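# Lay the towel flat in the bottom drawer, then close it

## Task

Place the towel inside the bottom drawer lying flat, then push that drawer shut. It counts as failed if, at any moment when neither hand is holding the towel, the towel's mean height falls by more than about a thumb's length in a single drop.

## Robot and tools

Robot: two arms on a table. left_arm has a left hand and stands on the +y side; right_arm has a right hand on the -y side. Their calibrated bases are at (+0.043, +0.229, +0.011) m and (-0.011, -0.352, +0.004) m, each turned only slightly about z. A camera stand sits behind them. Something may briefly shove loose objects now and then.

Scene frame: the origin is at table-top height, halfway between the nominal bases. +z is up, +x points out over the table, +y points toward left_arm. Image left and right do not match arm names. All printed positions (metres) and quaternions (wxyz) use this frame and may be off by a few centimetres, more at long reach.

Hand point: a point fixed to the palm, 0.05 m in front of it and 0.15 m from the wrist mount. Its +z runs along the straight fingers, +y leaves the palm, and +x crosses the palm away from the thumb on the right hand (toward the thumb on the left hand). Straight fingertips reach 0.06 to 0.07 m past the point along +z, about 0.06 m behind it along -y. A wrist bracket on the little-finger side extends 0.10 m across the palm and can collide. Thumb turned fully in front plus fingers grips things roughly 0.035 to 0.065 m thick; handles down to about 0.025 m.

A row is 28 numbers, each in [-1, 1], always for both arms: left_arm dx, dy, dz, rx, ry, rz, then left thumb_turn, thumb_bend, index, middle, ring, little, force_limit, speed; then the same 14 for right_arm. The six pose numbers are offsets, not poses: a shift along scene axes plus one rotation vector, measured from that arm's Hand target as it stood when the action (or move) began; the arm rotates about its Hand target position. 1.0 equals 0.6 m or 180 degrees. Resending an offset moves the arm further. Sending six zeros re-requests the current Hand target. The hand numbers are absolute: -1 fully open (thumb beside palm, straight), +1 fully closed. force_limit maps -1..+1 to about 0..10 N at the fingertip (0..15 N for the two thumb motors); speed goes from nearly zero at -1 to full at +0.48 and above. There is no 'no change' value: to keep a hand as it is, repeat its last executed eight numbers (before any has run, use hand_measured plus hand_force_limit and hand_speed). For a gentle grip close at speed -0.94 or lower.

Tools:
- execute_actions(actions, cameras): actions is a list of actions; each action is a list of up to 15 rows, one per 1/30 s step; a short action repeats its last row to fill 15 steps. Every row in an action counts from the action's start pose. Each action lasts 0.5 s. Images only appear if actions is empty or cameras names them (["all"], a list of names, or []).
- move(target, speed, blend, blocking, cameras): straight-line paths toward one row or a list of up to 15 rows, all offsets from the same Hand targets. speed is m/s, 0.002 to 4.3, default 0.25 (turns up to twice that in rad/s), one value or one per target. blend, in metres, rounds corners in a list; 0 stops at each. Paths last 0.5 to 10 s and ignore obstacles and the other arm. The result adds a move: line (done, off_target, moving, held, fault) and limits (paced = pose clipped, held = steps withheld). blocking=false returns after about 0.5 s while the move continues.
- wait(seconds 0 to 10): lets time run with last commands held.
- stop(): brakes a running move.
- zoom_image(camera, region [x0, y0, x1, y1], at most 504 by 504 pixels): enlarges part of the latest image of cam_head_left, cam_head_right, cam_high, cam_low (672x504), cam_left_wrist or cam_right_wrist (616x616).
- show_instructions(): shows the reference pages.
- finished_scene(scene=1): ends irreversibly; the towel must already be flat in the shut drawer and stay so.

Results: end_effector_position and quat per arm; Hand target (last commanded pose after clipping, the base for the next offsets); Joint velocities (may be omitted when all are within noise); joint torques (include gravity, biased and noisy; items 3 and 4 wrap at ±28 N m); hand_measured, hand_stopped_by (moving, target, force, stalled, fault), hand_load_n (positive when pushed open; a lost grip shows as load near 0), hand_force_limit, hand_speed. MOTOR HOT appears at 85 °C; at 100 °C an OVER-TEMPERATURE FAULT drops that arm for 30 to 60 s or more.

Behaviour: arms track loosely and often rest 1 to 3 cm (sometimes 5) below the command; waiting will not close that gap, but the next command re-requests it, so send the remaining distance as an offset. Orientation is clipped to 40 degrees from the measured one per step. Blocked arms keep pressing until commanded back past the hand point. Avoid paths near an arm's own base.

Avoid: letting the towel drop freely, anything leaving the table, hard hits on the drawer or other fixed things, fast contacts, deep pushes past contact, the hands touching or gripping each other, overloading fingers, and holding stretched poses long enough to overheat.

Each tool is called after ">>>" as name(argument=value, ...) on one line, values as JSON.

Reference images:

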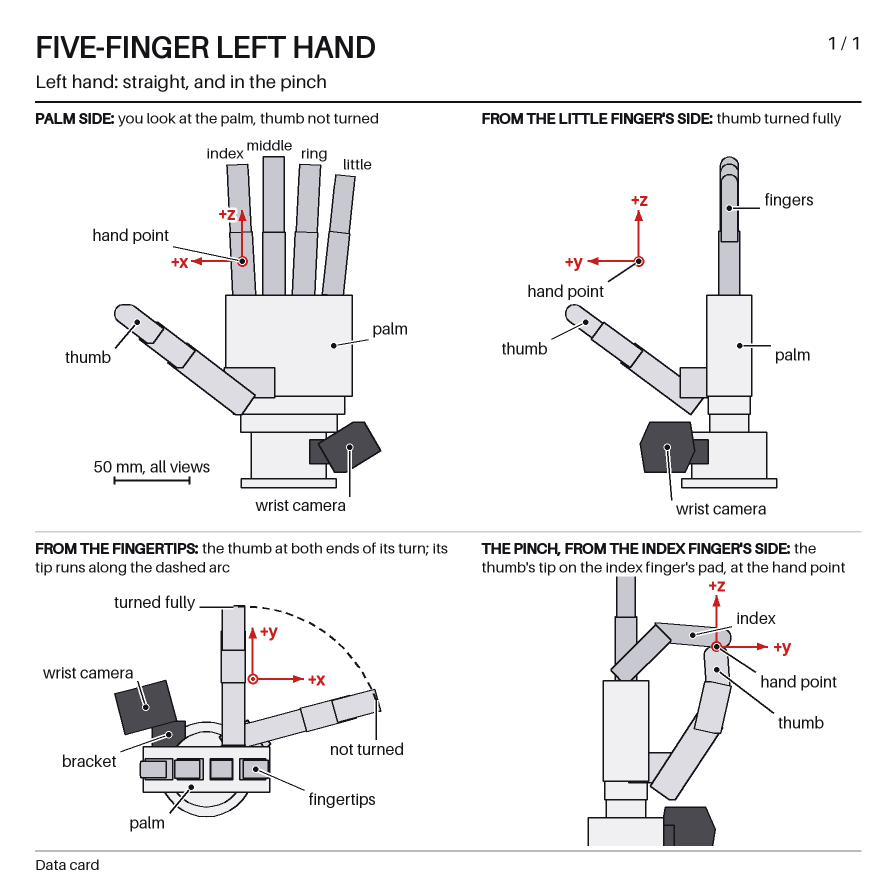

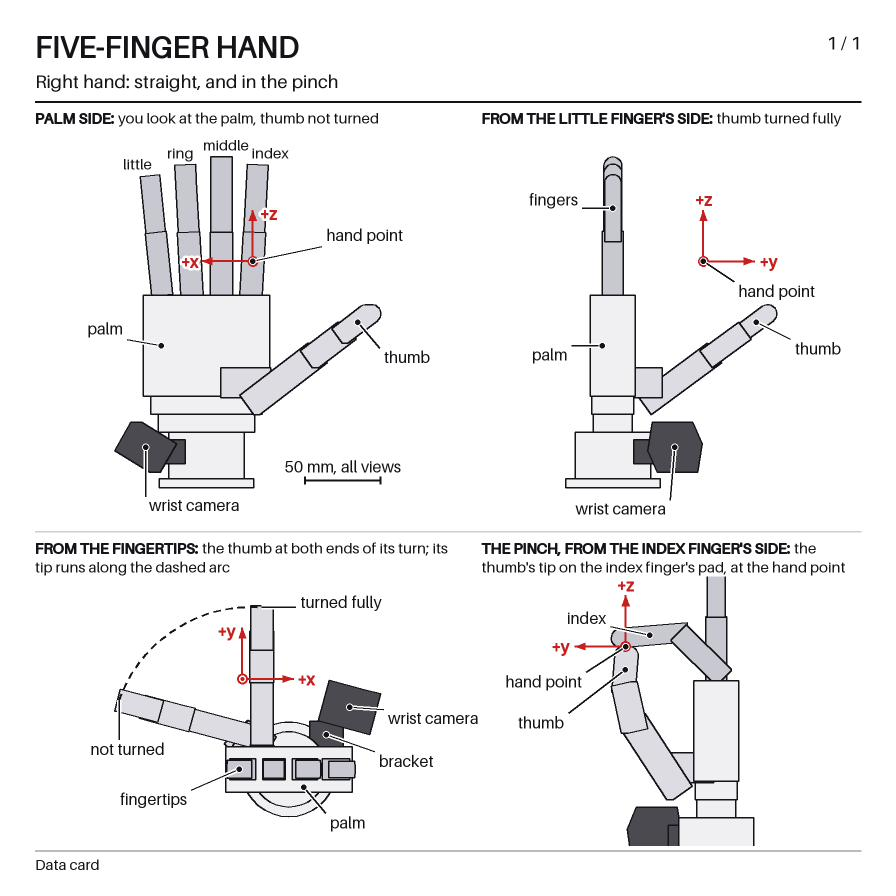

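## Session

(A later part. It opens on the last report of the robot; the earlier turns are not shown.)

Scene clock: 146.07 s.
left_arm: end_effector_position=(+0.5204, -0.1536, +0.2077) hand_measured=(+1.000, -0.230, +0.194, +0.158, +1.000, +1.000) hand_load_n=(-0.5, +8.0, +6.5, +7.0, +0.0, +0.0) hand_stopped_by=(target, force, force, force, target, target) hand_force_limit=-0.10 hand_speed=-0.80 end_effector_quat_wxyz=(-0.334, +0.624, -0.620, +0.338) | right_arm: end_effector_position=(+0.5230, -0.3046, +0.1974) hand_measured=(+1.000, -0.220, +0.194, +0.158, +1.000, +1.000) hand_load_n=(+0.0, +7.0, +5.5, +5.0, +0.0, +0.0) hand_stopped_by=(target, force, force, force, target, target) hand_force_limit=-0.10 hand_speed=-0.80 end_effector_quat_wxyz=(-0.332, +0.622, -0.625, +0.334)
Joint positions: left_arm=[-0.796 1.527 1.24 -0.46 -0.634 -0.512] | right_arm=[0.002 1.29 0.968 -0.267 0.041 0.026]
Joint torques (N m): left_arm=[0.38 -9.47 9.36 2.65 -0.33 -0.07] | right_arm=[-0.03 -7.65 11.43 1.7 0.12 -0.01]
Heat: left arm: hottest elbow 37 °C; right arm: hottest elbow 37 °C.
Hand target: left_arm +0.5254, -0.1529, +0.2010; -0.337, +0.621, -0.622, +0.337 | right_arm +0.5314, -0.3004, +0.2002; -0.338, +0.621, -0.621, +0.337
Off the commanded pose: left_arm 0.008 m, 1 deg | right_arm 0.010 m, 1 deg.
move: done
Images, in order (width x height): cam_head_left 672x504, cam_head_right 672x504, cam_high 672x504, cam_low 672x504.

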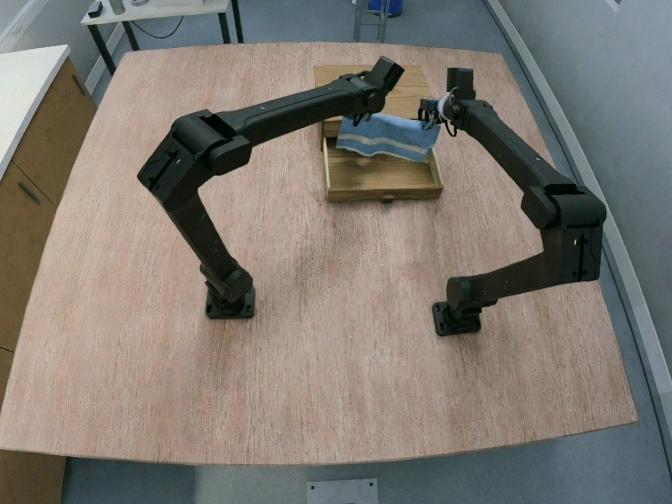

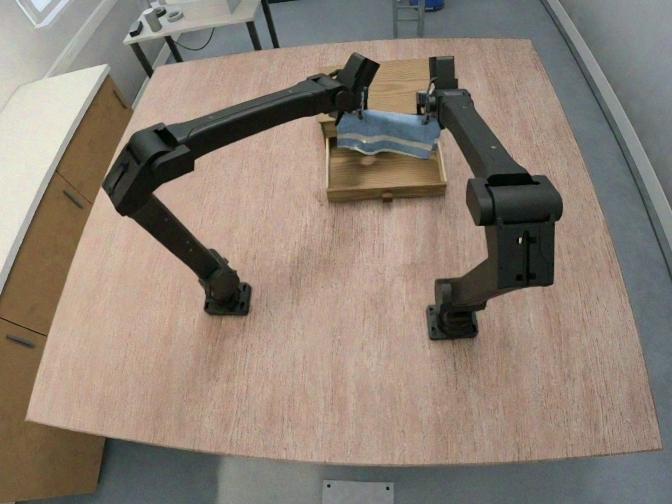

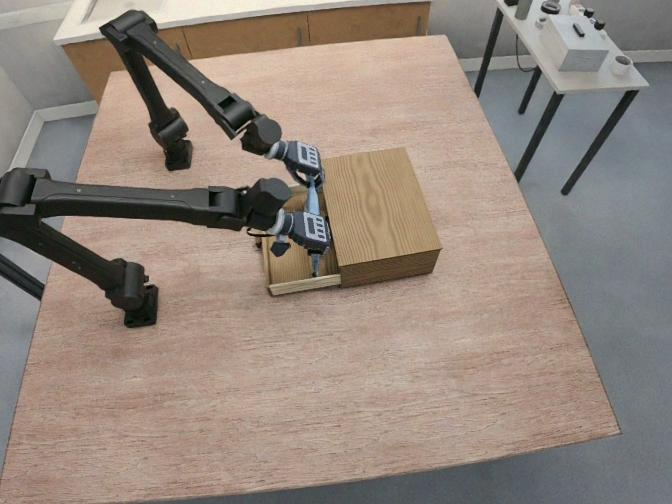

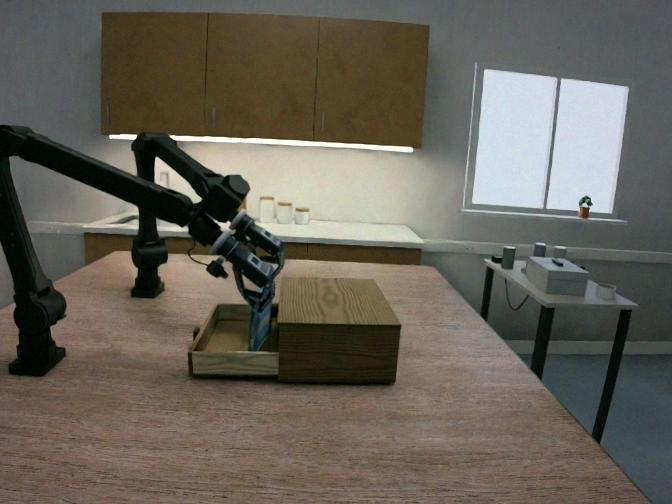

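>>> move(target=[0.0,0.0,-0.04,0,0,0,1,0.15,0.5,0.5,1,1,-0.1,-0.8,0.02,0.0,-0.02,0,0,0,1,0.15,0.5,0.5,1,1,-0.1,-0.8], speed=0.06, cameras=["cam_low","cam_high","cam_head_right"])

>>> zoom_image(camera="cam_head_right", region=[270, 60, 470, 260])

>>> zoom_image(camera="cam_high", region=[220, 100, 380, 310])

>>> zoom_image(camera="cam_low", region=[170, 210, 310, 390])

Scene clock: 147.50 s.
left_arm: end_effector_position=(+0.5204, -0.1536, +0.1830) hand_measured=(+1.000, -0.230, +0.194, +0.158, +1.000, +1.000) hand_load_n=(-1.0, +8.0, +7.0, +7.0, +0.0, +0.0) hand_stopped_by=(target, force, force, force, target, target) hand_force_limit=-0.10 hand_speed=-0.80 end_effector_quat_wxyz=(-0.334, +0.624, -0.621, +0.338) | right_arm: end_effector_position=(+0.5325, -0.3041, +0.1824) hand_measured=(+1.000, -0.220, +0.194, +0.158, +1.000, +1.000) hand_load_n=(-0.5, +7.0, +5.5, +5.0, +0.5, +0.0) hand_stopped_by=(target, force, force, force, target, target) hand_force_limit=-0.10 hand_speed=-0.80 end_effector_quat_wxyz=(-0.330, +0.624, -0.626, +0.333)
Joint positions: left_arm=[-0.796 1.548 1.197 -0.397 -0.634 -0.51] | right_arm=[0.002 1.332 0.968 -0.231 0.041 0.026]
Joint torques (N m): left_arm=[0.26 -9.23 9.2 2.66 -0.33 -0.08] | right_arm=[-0.21 -7.53 11.96 1.78 0.09 -0.07]
Heat: left arm: hottest elbow 37 °C; right arm: hottest elbow 37 °C.
Hand target: left_arm +0.5254, -0.1529, +0.1771; -0.337, +0.621, -0.622, +0.337 | right_arm +0.5434, -0.3004, +0.1883; -0.338, +0.621, -0.621, +0.337
Off the commanded pose: left_arm 0.008 m, 1 deg | right_arm 0.013 m, 1 deg.
move: off_target (right_arm)
Images, in order (width x height): cam_head_right 672x504, cam_high 672x504, cam_low 672x504.

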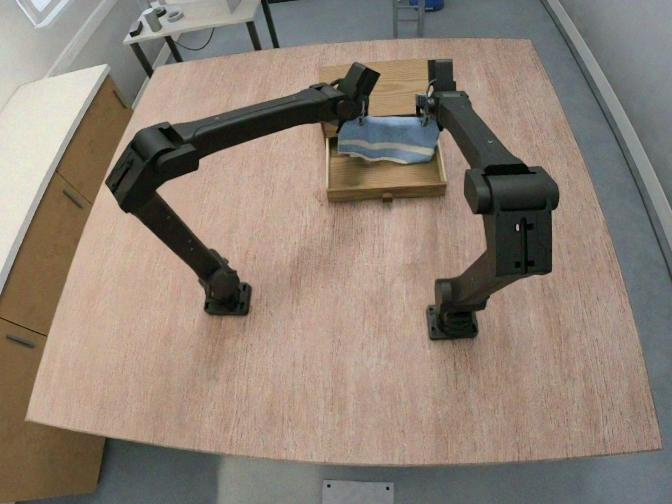

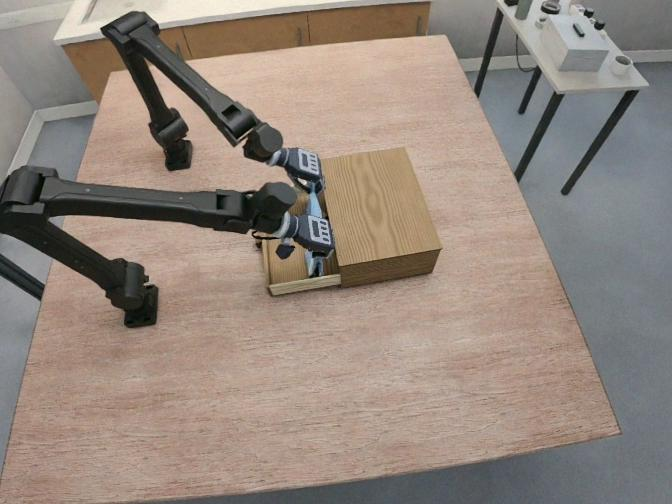

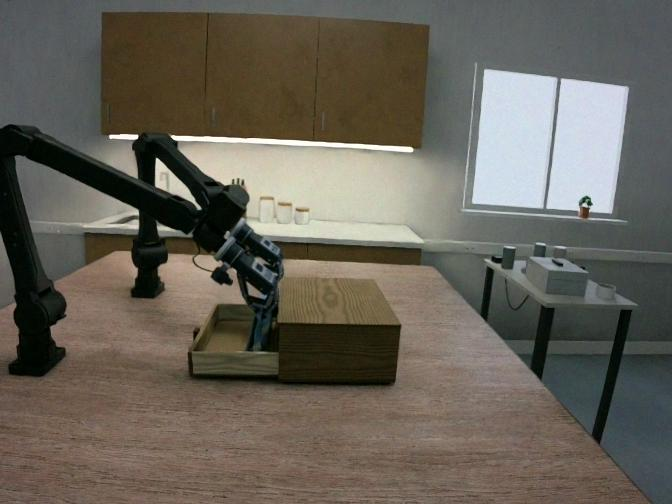

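Scaled by 2.520 from the camera's 672x504 image, which has a finer 960x720 frame.

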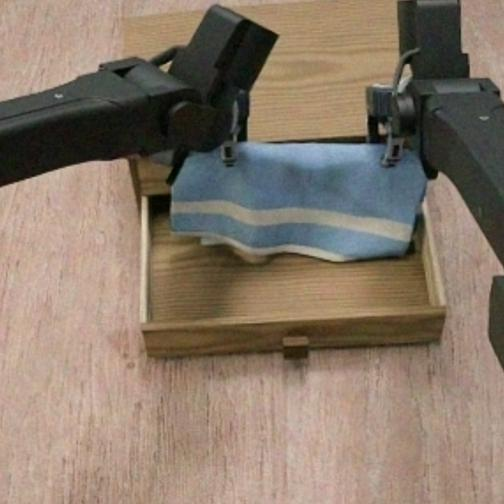

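Scaled by 2.400 from the camera's 672x504 image, which has a finer 960x720 frame.

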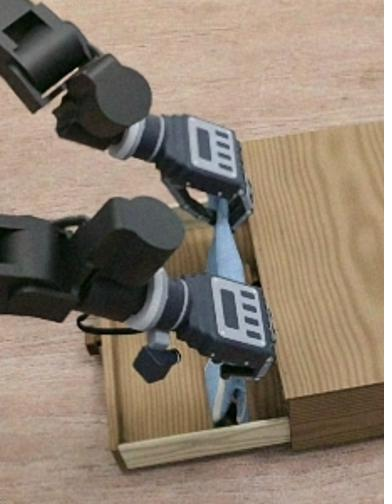

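Scaled by 2.800 from the camera's 672x504 image, which has a finer 960x720 frame.

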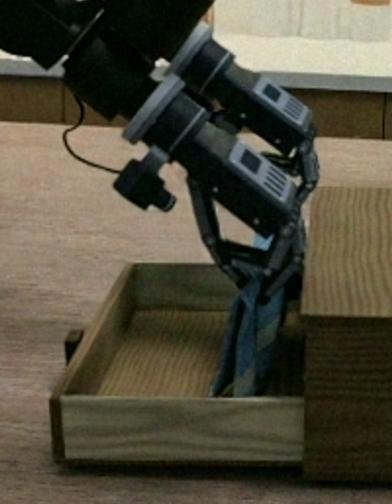

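>>> move(target=[[0.0,0.0,0.03,0,0,0,1,0.15,0.5,0.5,1,1,-0.1,-0.8,0.0,0.0,0.025,0,0,0,1,0.15,0.5,0.5,1,1,-0.1,-0.8],[-0.208,0.0,0.03,0,0,0,1,0.15,0.5,0.5,1,1,-0.1,-0.8,-0.208,0.0,0.015,0,0,0,1,0.15,0.5,0.5,1,1,-0.1,-0.8]], blend=0.01, speed=0.08, cameras=["cam_low","cam_high","cam_head_right","cam_head_left"])

>>> zoom_image(camera="cam_head_right", region=[270, 60, 470, 260])

>>> zoom_image(camera="cam_head_left", region=[270, 60, 470, 260])

>>> zoom_image(camera="cam_high", region=[220, 100, 380, 310])

>>> zoom_image(camera="cam_low", region=[170, 210, 310, 390])

Scene clock: 152.40 s.
left_arm: end_effector_position=(+0.4043, -0.1552, +0.1867) hand_measured=(+1.000, -0.230, +0.194, +0.158, +1.000, +1.000) hand_load_n=(-0.5, +8.5, +7.0, +7.0, +0.0, +0.0) hand_stopped_by=(target, force, force, force, target, target) hand_force_limit=-0.10 hand_speed=-0.80 end_effector_quat_wxyz=(-0.340, +0.616, -0.628, +0.331) | right_arm: end_effector_position=(+0.4207, -0.3045, +0.1960) hand_measured=(+1.000, -0.220, +0.194, +0.158, +1.000, +1.000) hand_load_n=(-0.5, +6.5, +5.5, +5.0, +0.0, +0.0) hand_stopped_by=(target, force, force, force, target, target) hand_force_limit=-0.10 hand_speed=-0.80 end_effector_quat_wxyz=(-0.335, +0.623, -0.620, +0.341)
Joint positions: left_arm=[-0.998 1.38 1.047 -0.548 -0.778 -0.681] | right_arm=[0.02 0.987 0.734 -0.322 0.057 0.026]
Joint torques (N m): left_arm=[-0.32 -9.99 9.07 1.25 -0.58 -0.3] | right_arm=[0.38 -4.89 10.37 1.14 0.15 0.09]
Heat: left arm: hottest elbow 36 °C; right arm: hottest elbow 38 °C.
Hand target: left_arm +0.4006, -0.1529, +0.1950; -0.338, +0.621, -0.622, +0.337 | right_arm +0.4186, -0.3004, +0.1974; -0.338, +0.621, -0.621, +0.337
Off the commanded pose: left_arm 0.010 m, 1 deg | right_arm 0.005 m, 1 deg.
move: done; blend cut to 0.009 m at target 1
Images, in order (width x height): cam_head_left 672x504, cam_head_right 672x504, cam_high 672x504, cam_low 672x504.

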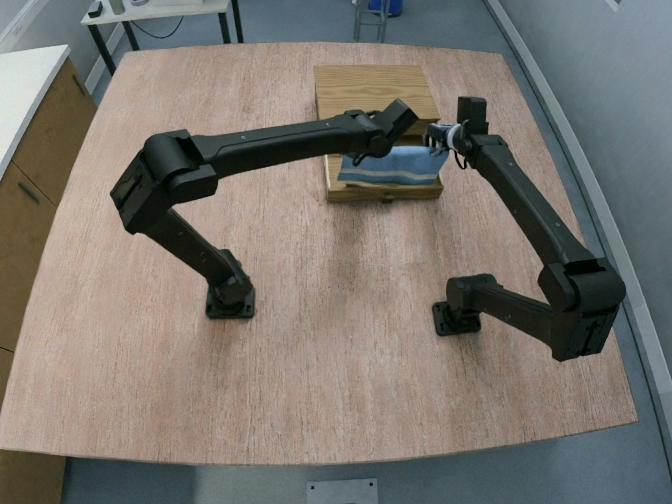

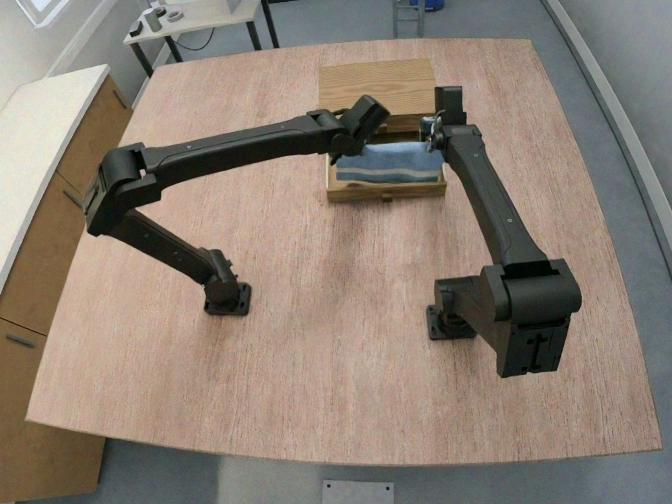

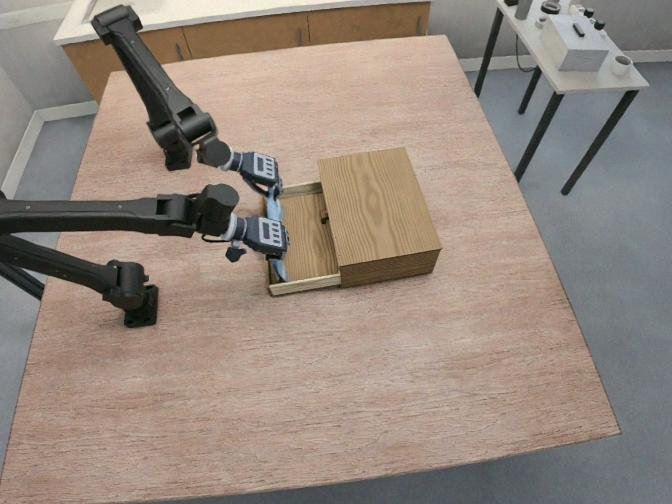

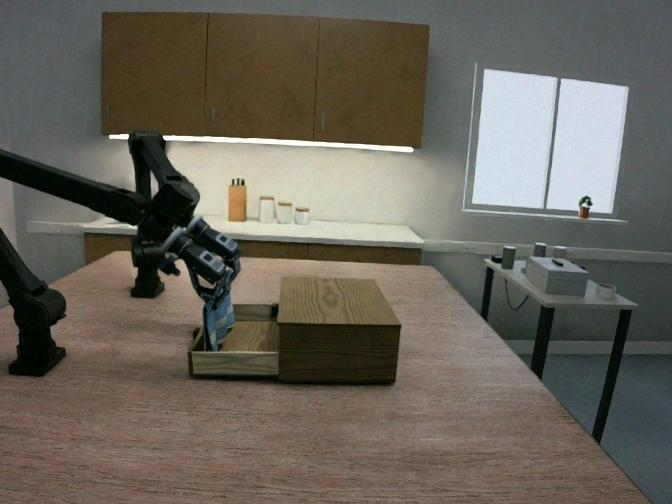

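Scaled by 2.520 from the camera's 672x504 image, which has a finer 960x720 frame.

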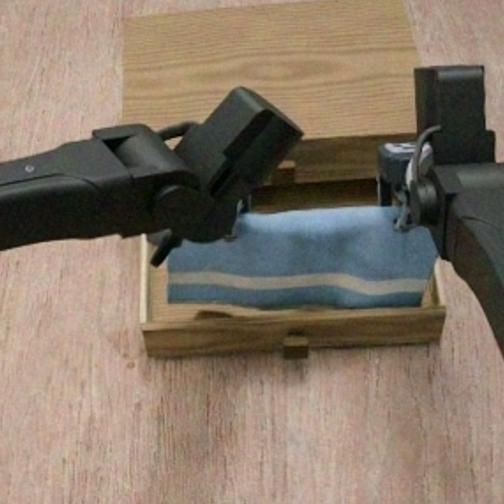

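Scaled by 2.520 from the camera's 672x504 image, which has a finer 960x720 frame.

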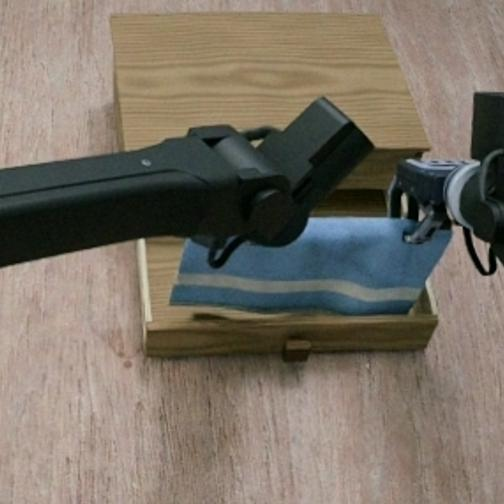

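Scaled by 2.400 from the camera's 672x504 image, which has a finer 960x720 frame.

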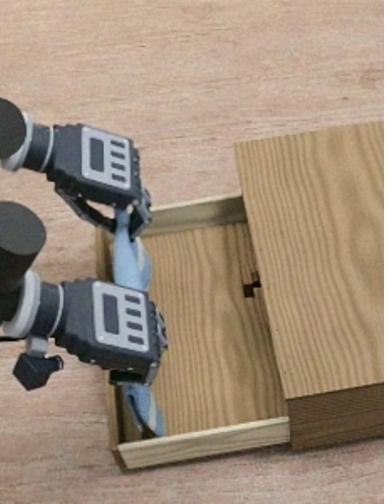

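Scaled by 2.800 from the camera's 672x504 image, which has a finer 960x720 frame.

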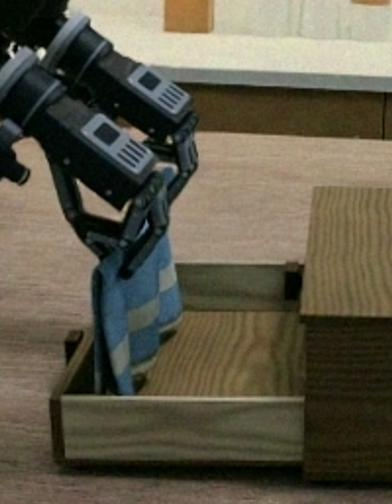

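>>> wait(seconds=0.1, cameras=["cam_low","cam_high","cam_head_left","cam_right_wrist","cam_left_wrist"])

Scene clock: 153.67 s.
left_arm: end_effector_position=(+0.4043, -0.1553, +0.1867) hand_measured=(+1.000, -0.230, +0.194, +0.158, +1.000, +1.000) hand_load_n=(-1.0, +8.0, +7.0, +7.0, +0.0, +0.0) hand_stopped_by=(target, force, force, force, target, target) hand_force_limit=-0.10 hand_speed=-0.80 end_effector_quat_wxyz=(-0.340, +0.617, -0.628, +0.331) | right_arm: end_effector_position=(+0.4207, -0.3045, +0.1960) hand_measured=(+1.000, -0.220, +0.194, +0.158, +1.000, +1.000) hand_load_n=(-0.5, +6.5, +5.5, +5.0, +0.0, +0.0) hand_stopped_by=(target, force, force, force, target, target) hand_force_limit=-0.10 hand_speed=-0.80 end_effector_quat_wxyz=(-0.335, +0.623, -0.620, +0.341)
Joint positions: left_arm=[-0.998 1.38 1.047 -0.548 -0.778 -0.681] | right_arm=[0.02 0.987 0.734 -0.322 0.057 0.026]
Joint torques (N m): left_arm=[0.09 -9.93 9.07 1.21 -0.58 -0.33] | right_arm=[0.73 -5.3 10.45 0.99 0.17 0.1]
Heat: left arm: hottest elbow 36 °C; right arm: hottest elbow 38 °C.
Hand target: left_arm +0.4006, -0.1529, +0.1950; -0.337, +0.621, -0.622, +0.337 | right_arm +0.4186, -0.3004, +0.1974; -0.338, +0.621, -0.621, +0.337
Off the commanded pose: left_arm 0.010 m, 1 deg | right_arm 0.005 m, 1 deg.
wait: 0.10 s; at rest from the start
Images, in order (width x height): cam_head_left 672x504, cam_high 672x504, cam_low 672x504, cam_left_wrist 616x616, cam_right_wrist 616x616.

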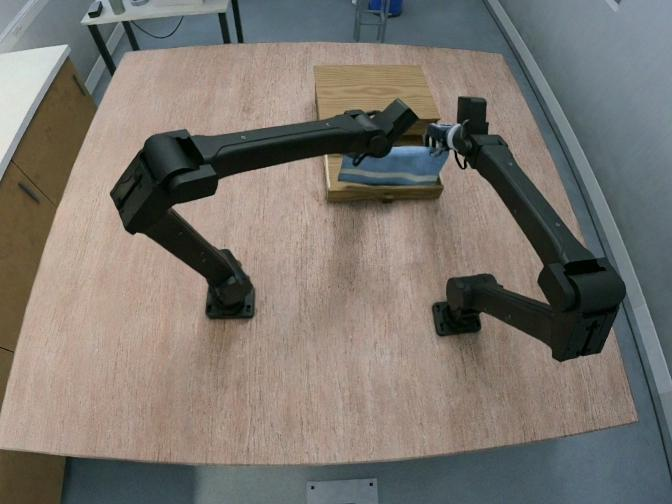

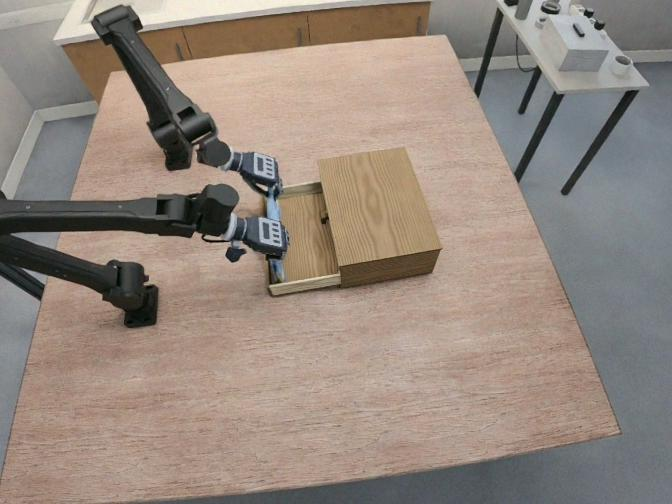

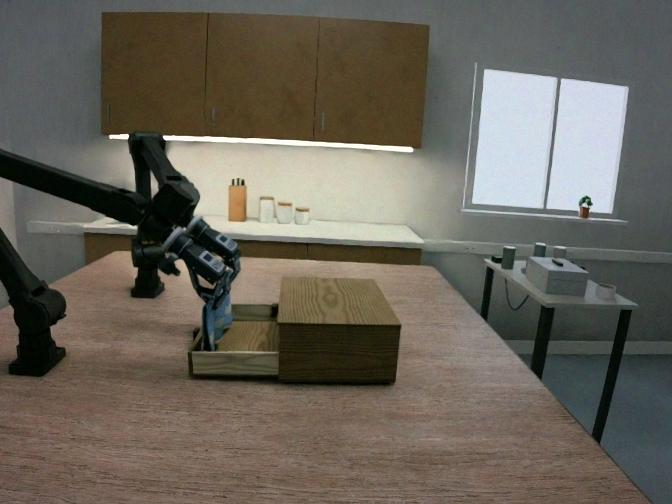

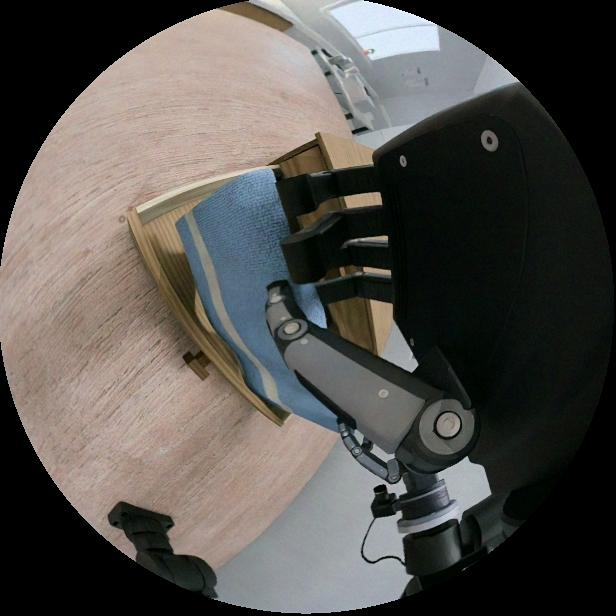

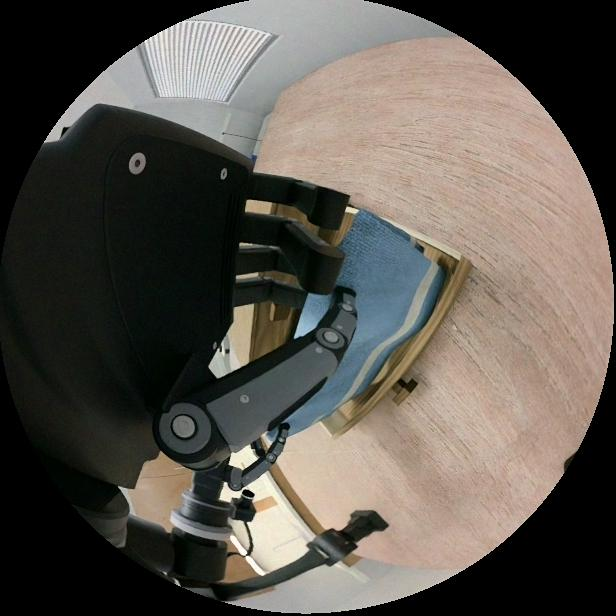

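>>> zoom_image(camera="cam_low", region=[170, 210, 310, 390])

>>> zoom_image(camera="cam_head_left", region=[270, 60, 470, 260])

Scaled by 2.800 from the camera's 672x504 image, which has a finer 960x720 frame.

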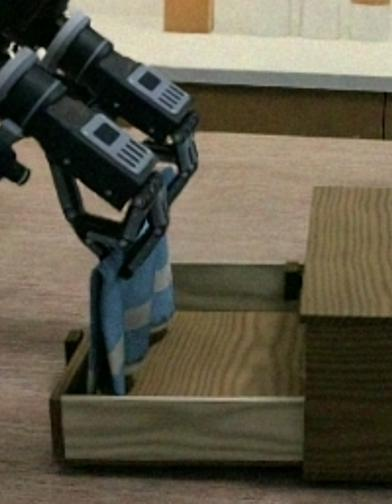

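Scaled by 2.520 from the camera's 672x504 image, which has a finer 960x720 frame.

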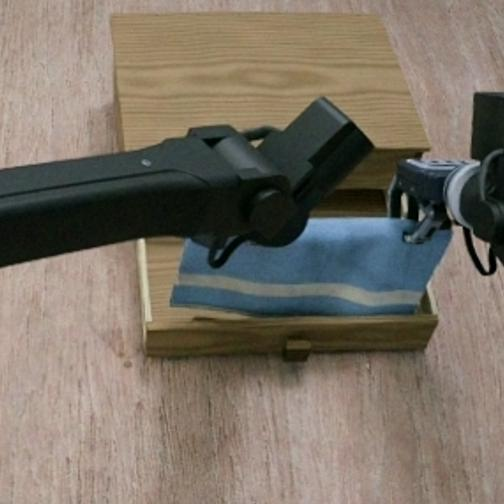

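>>> move(target=[[-0.03,0,-0.0083,0,0,0,1,0.15,0.5,0.5,1,1,-0.1,-0.8,-0.035,0,-0.02,0,0,0,1,0.15,0.5,0.5,1,1,-0.1,-0.8]], speed=0.08, cameras=["cam_low","cam_high","cam_right_wrist"])

>>> zoom_image(camera="cam_low", region=[170, 210, 310, 390])

Scene clock: 159.23 s.
left_arm: end_effector_position=(+0.3866, -0.1549, +0.1807) hand_measured=(+1.000, -0.230, +0.194, +0.158, +1.000, +1.000) hand_load_n=(-0.5, +8.0, +7.0, +7.0, +0.0, +0.0) hand_stopped_by=(target, force, force, force, target, target) hand_force_limit=-0.10 hand_speed=-0.80 end_effector_quat_wxyz=(-0.341, +0.616, -0.629, +0.329) | right_arm: end_effector_position=(+0.3986, -0.3045, +0.1821) hand_measured=(+1.000, -0.220, +0.194, +0.158, +1.000, +1.000) hand_load_n=(+0.0, +7.0, +5.5, +5.0, +0.0, +0.0) hand_stopped_by=(target, force, force, force, target, target) hand_force_limit=-0.10 hand_speed=-0.80 end_effector_quat_wxyz=(-0.332, +0.624, -0.621, +0.338)
Joint positions: left_arm=[-1.034 1.364 1.02 -0.568 -0.801 -0.721] | right_arm=[0.025 0.932 0.67 -0.322 0.061 0.029]
Joint torques (N m): left_arm=[-0.21 -10.05 8.91 1.26 -0.62 -0.35] | right_arm=[0.56 -3.78 10.22 1.39 0.17 0.13]
Heat: left arm: hottest elbow 35 °C; right arm: hottest elbow 38 °C.
Hand target: left_arm +0.3825, -0.1529, +0.1898; -0.338, +0.621, -0.622, +0.337 | right_arm +0.3976, -0.3005, +0.1854; -0.338, +0.621, -0.621, +0.337
Off the commanded pose: left_arm 0.010 m, 1 deg | right_arm 0.005 m, 1 deg.
move: done
Images, in order (width x height): cam_high 672x504, cam_low 672x504, cam_right_wrist 616x616.

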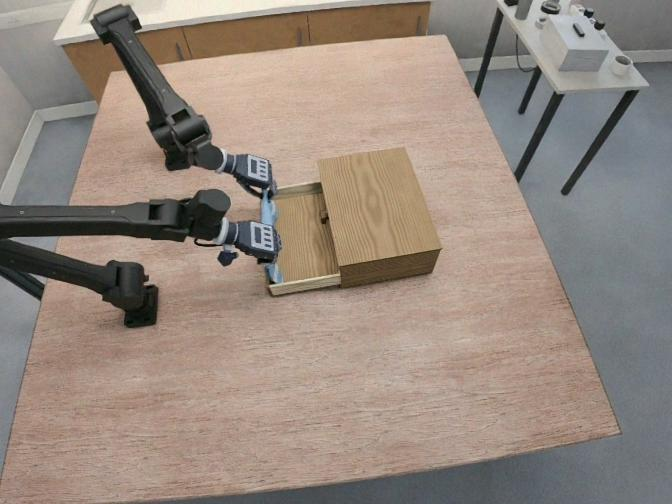

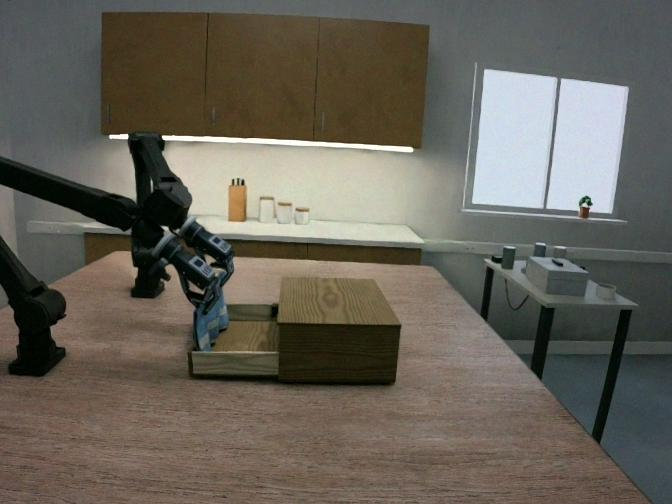

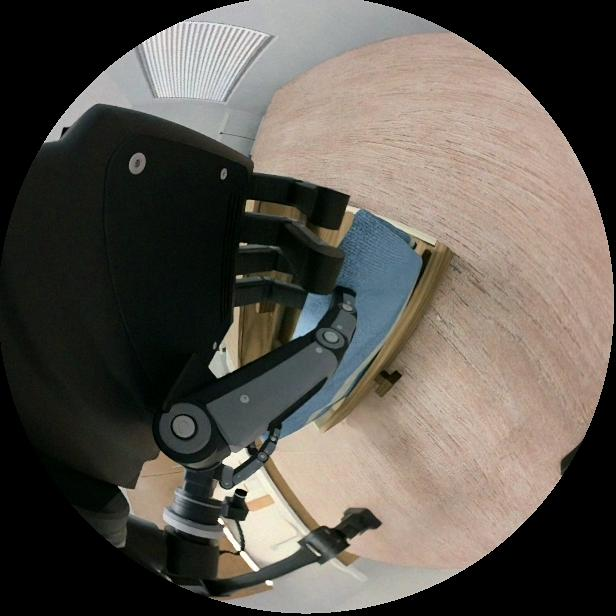

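Scaled by 2.800 from the camera's 672x504 image, which has a finer 960x720 frame.

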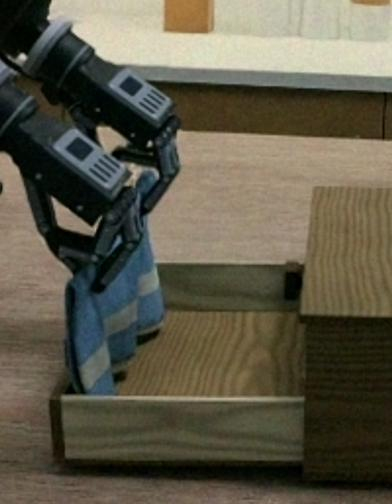

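>>> move(target=[[0.06,0,-0.02,0,0,0,1,0.15,0.5,0.5,1,1,-0.1,-0.8,0.06,0,-0.02,0,0,0,1,0.15,0.5,0.5,1,1,-0.1,-0.8]], speed=0.08, cameras=["cam_low","cam_high","cam_right_wrist","cam_head_right"])

>>> zoom_image(camera="cam_low", region=[170, 210, 310, 390])

>>> zoom_image(camera="cam_head_right", region=[270, 60, 470, 260])

Scene clock: 161.30 s.
left_arm: end_effector_position=(+0.4110, -0.1503, +0.1757) hand_measured=(+1.000, -0.230, +0.194, +0.158, +1.000, +1.000) hand_load_n=(-0.5, +8.0, +7.0, +7.0, +0.0, +0.0) hand_stopped_by=(target, force, force, force, target, target) hand_force_limit=-0.10 hand_speed=-0.80 end_effector_quat_wxyz=(-0.334, +0.623, -0.624, +0.333) | right_arm: end_effector_position=(+0.4163, -0.3019, +0.1534) hand_measured=(+1.000, -0.220, +0.194, +0.158, +1.000, +1.000) hand_load_n=(+0.0, +6.5, +5.5, +5.5, +0.0, +0.0) hand_stopped_by=(target, force, force, force, target, target) hand_force_limit=-0.10 hand_speed=-0.80 end_effector_quat_wxyz=(-0.323, +0.631, -0.625, +0.326)
Joint positions: left_arm=[-0.975 1.385 1.02 -0.503 -0.756 -0.678] | right_arm=[0.025 1.038 0.67 -0.251 0.055 0.029]
Joint torques (N m): left_arm=[0.5 -7.77 10.25 2.3 -0.55 -0.02] | right_arm=[0.09 -4.19 13.61 1.62 0.14 0.1]
Heat: left arm: hottest elbow 35 °C; right arm: hottest elbow 38 °C.
Hand target: left_arm +0.4186, -0.1528, +0.1779; -0.337, +0.621, -0.622, +0.337 | right_arm +0.4336, -0.3005, +0.1733; -0.338, +0.621, -0.621, +0.337
Off the commanded pose: left_arm 0.008 m, 1 deg | right_arm 0.026 m, 2 deg.
move: off_target (right_arm)
Images, in order (width x height): cam_head_right 672x504, cam_high 672x504, cam_low 672x504, cam_right_wrist 616x616.

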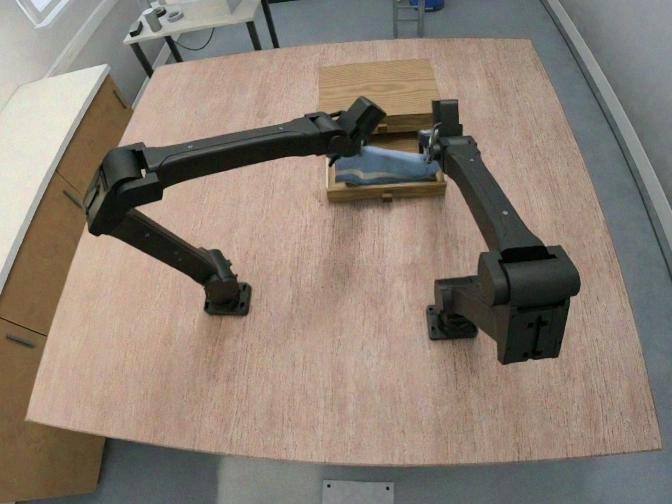

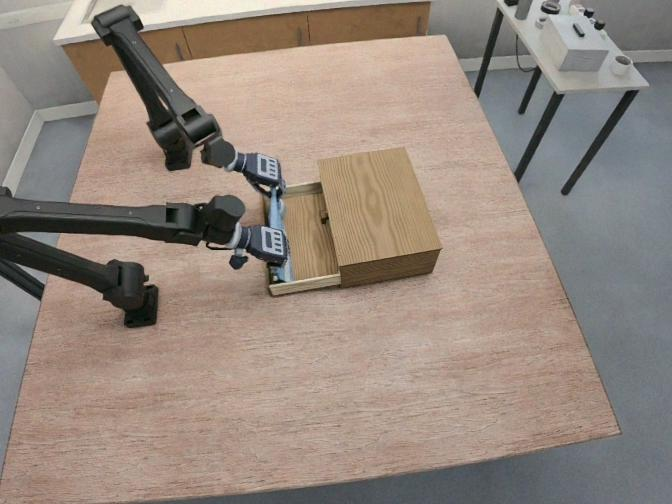

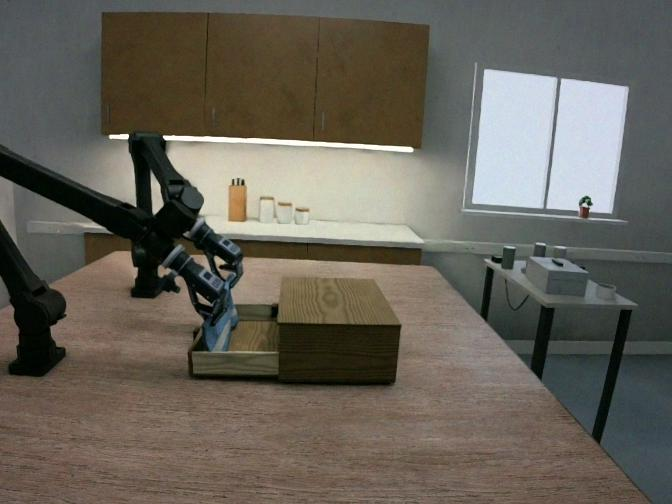

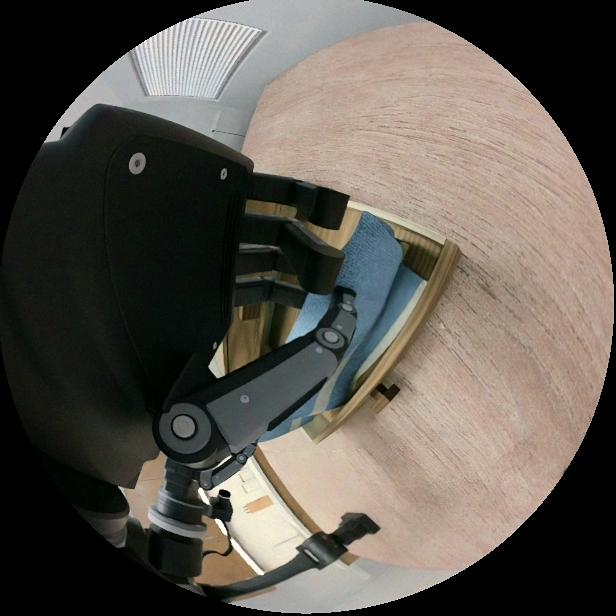

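Scaled by 2.800 from the camera's 672x504 image, which has a finer 960x720 frame.

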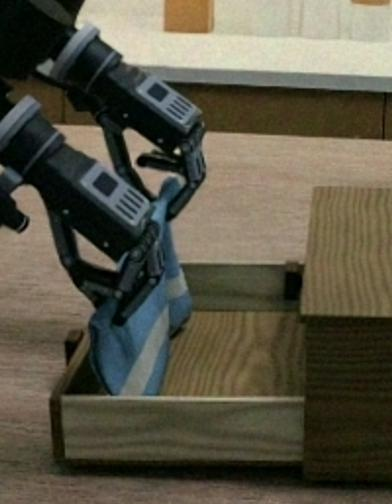

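Scaled by 2.520 from the camera's 672x504 image, which has a finer 960x720 frame.

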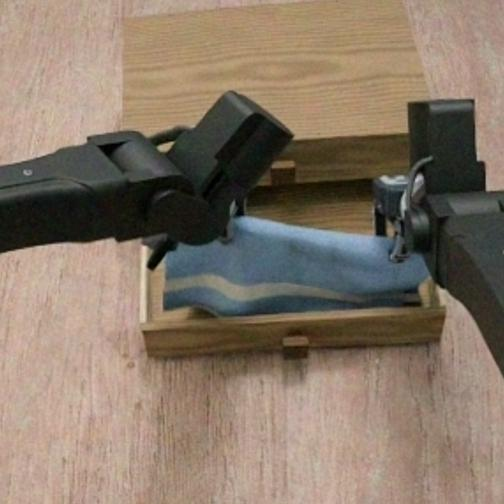

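>>> move(target=[[0.031,0,-0.018,0,0,0,1,0.15,0.5,0.5,1,1,-0.1,-0.8,0.038,0,0.004,0,0,0,1,0.15,0.5,0.5,1,1,-0.1,-0.8]], speed=0.08, cameras=["cam_low","cam_high","cam_left_wrist","cam_head_right"])

>>> zoom_image(camera="cam_low", region=[170, 210, 310, 390])

>>> zoom_image(camera="cam_head_right", region=[270, 60, 470, 260])

Scene clock: 162.77 s.
left_arm: end_effector_position=(+0.4290, -0.1487, +0.1641) hand_measured=(+1.000, -0.230, +0.194, +0.158, +1.000, +1.000) hand_load_n=(+0.0, +8.0, +7.0, +7.0, +0.0, +0.0) hand_stopped_by=(target, force, force, force, target, target) hand_force_limit=-0.10 hand_speed=-0.80 end_effector_quat_wxyz=(-0.335, +0.623, -0.624, +0.332) | right_arm: end_effector_position=(+0.4370, -0.3002, +0.1558) hand_measured=(+1.000, -0.220, +0.194, +0.158, +1.000, +1.000) hand_load_n=(+0.0, +6.5, +5.5, +5.5, +0.0, +0.5) hand_stopped_by=(target, force, force, force, target, target) hand_force_limit=-0.10 hand_speed=-0.80 end_effector_quat_wxyz=(-0.324, +0.632, -0.625, +0.325)
Joint positions: left_arm=[-0.939 1.419 1.02 -0.447 -0.735 -0.642] | right_arm=[0.025 1.1 0.717 -0.236 0.053 0.029]
Joint torques (N m): left_arm=[-0.03 -7.71 10.55 2.5 -0.43 -0.03] | right_arm=[-0.97 -4.25 13.82 1.61 0.02 0.06]
Heat: left arm: hottest elbow 35 °C; right arm: hottest elbow 38 °C.
Hand target: left_arm +0.4372, -0.1528, +0.1672; -0.338, +0.621, -0.622, +0.337 | right_arm +0.4565, -0.3005, +0.1759; -0.338, +0.621, -0.621, +0.337
Off the commanded pose: left_arm 0.010 m, 1 deg | right_arm 0.028 m, 2 deg.
move: off_target (right_arm)
Images, in order (width x height): cam_head_right 672x504, cam_high 672x504, cam_low 672x504, cam_left_wrist 616x616.

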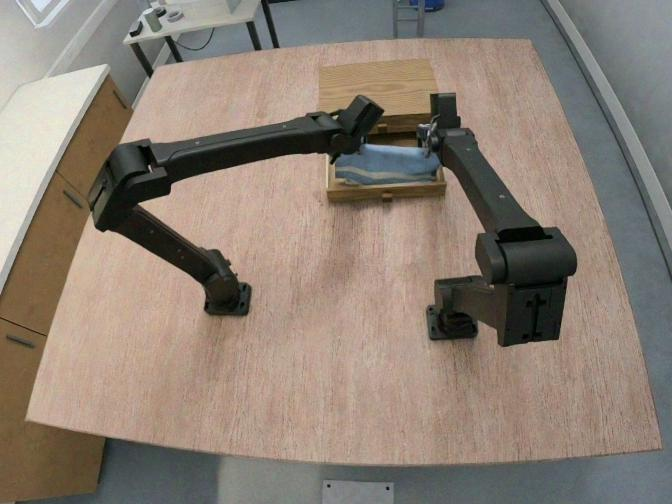

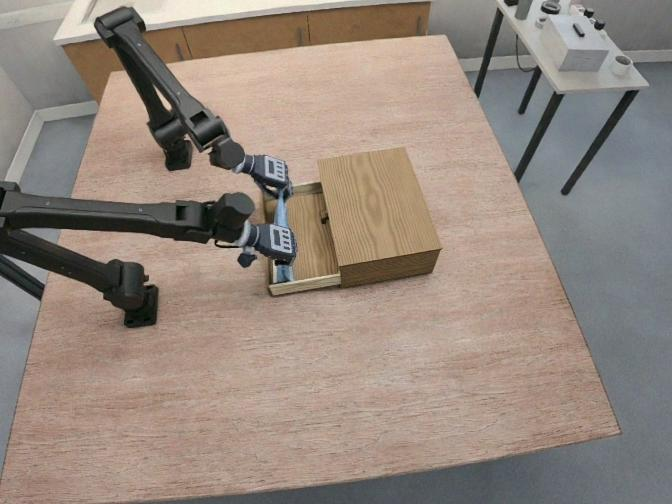

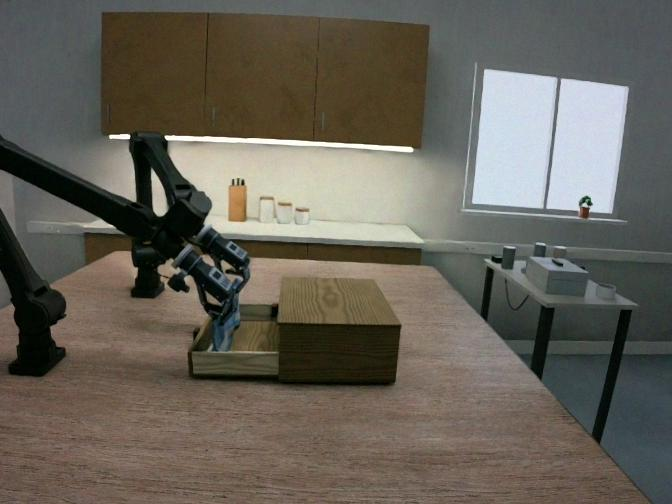

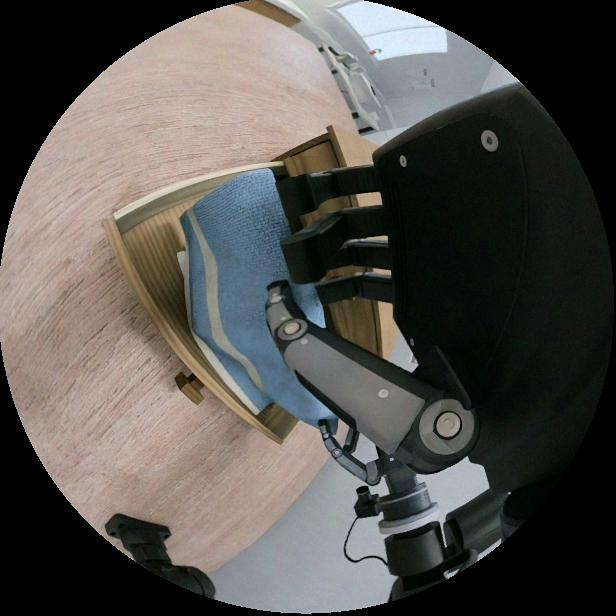

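Scaled by 2.800 from the camera's 672x504 image, which has a finer 960x720 frame.

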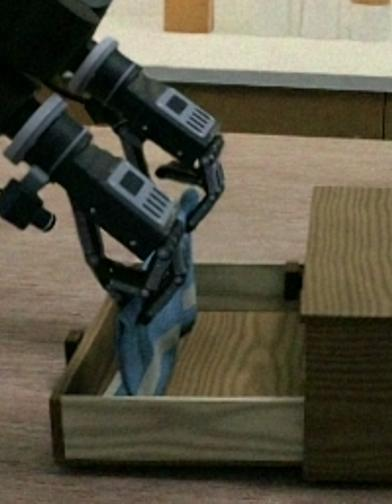

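Scaled by 2.520 from the camera's 672x504 image, which has a finer 960x720 frame.

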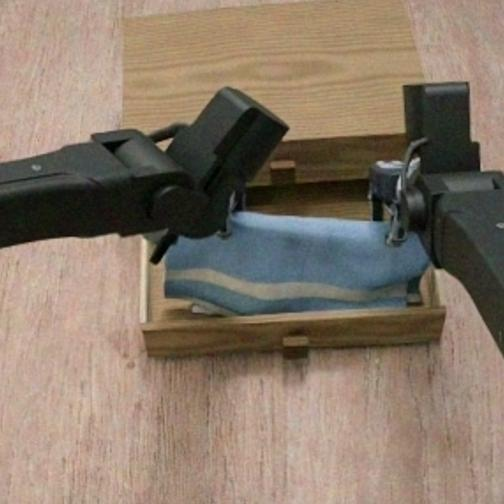

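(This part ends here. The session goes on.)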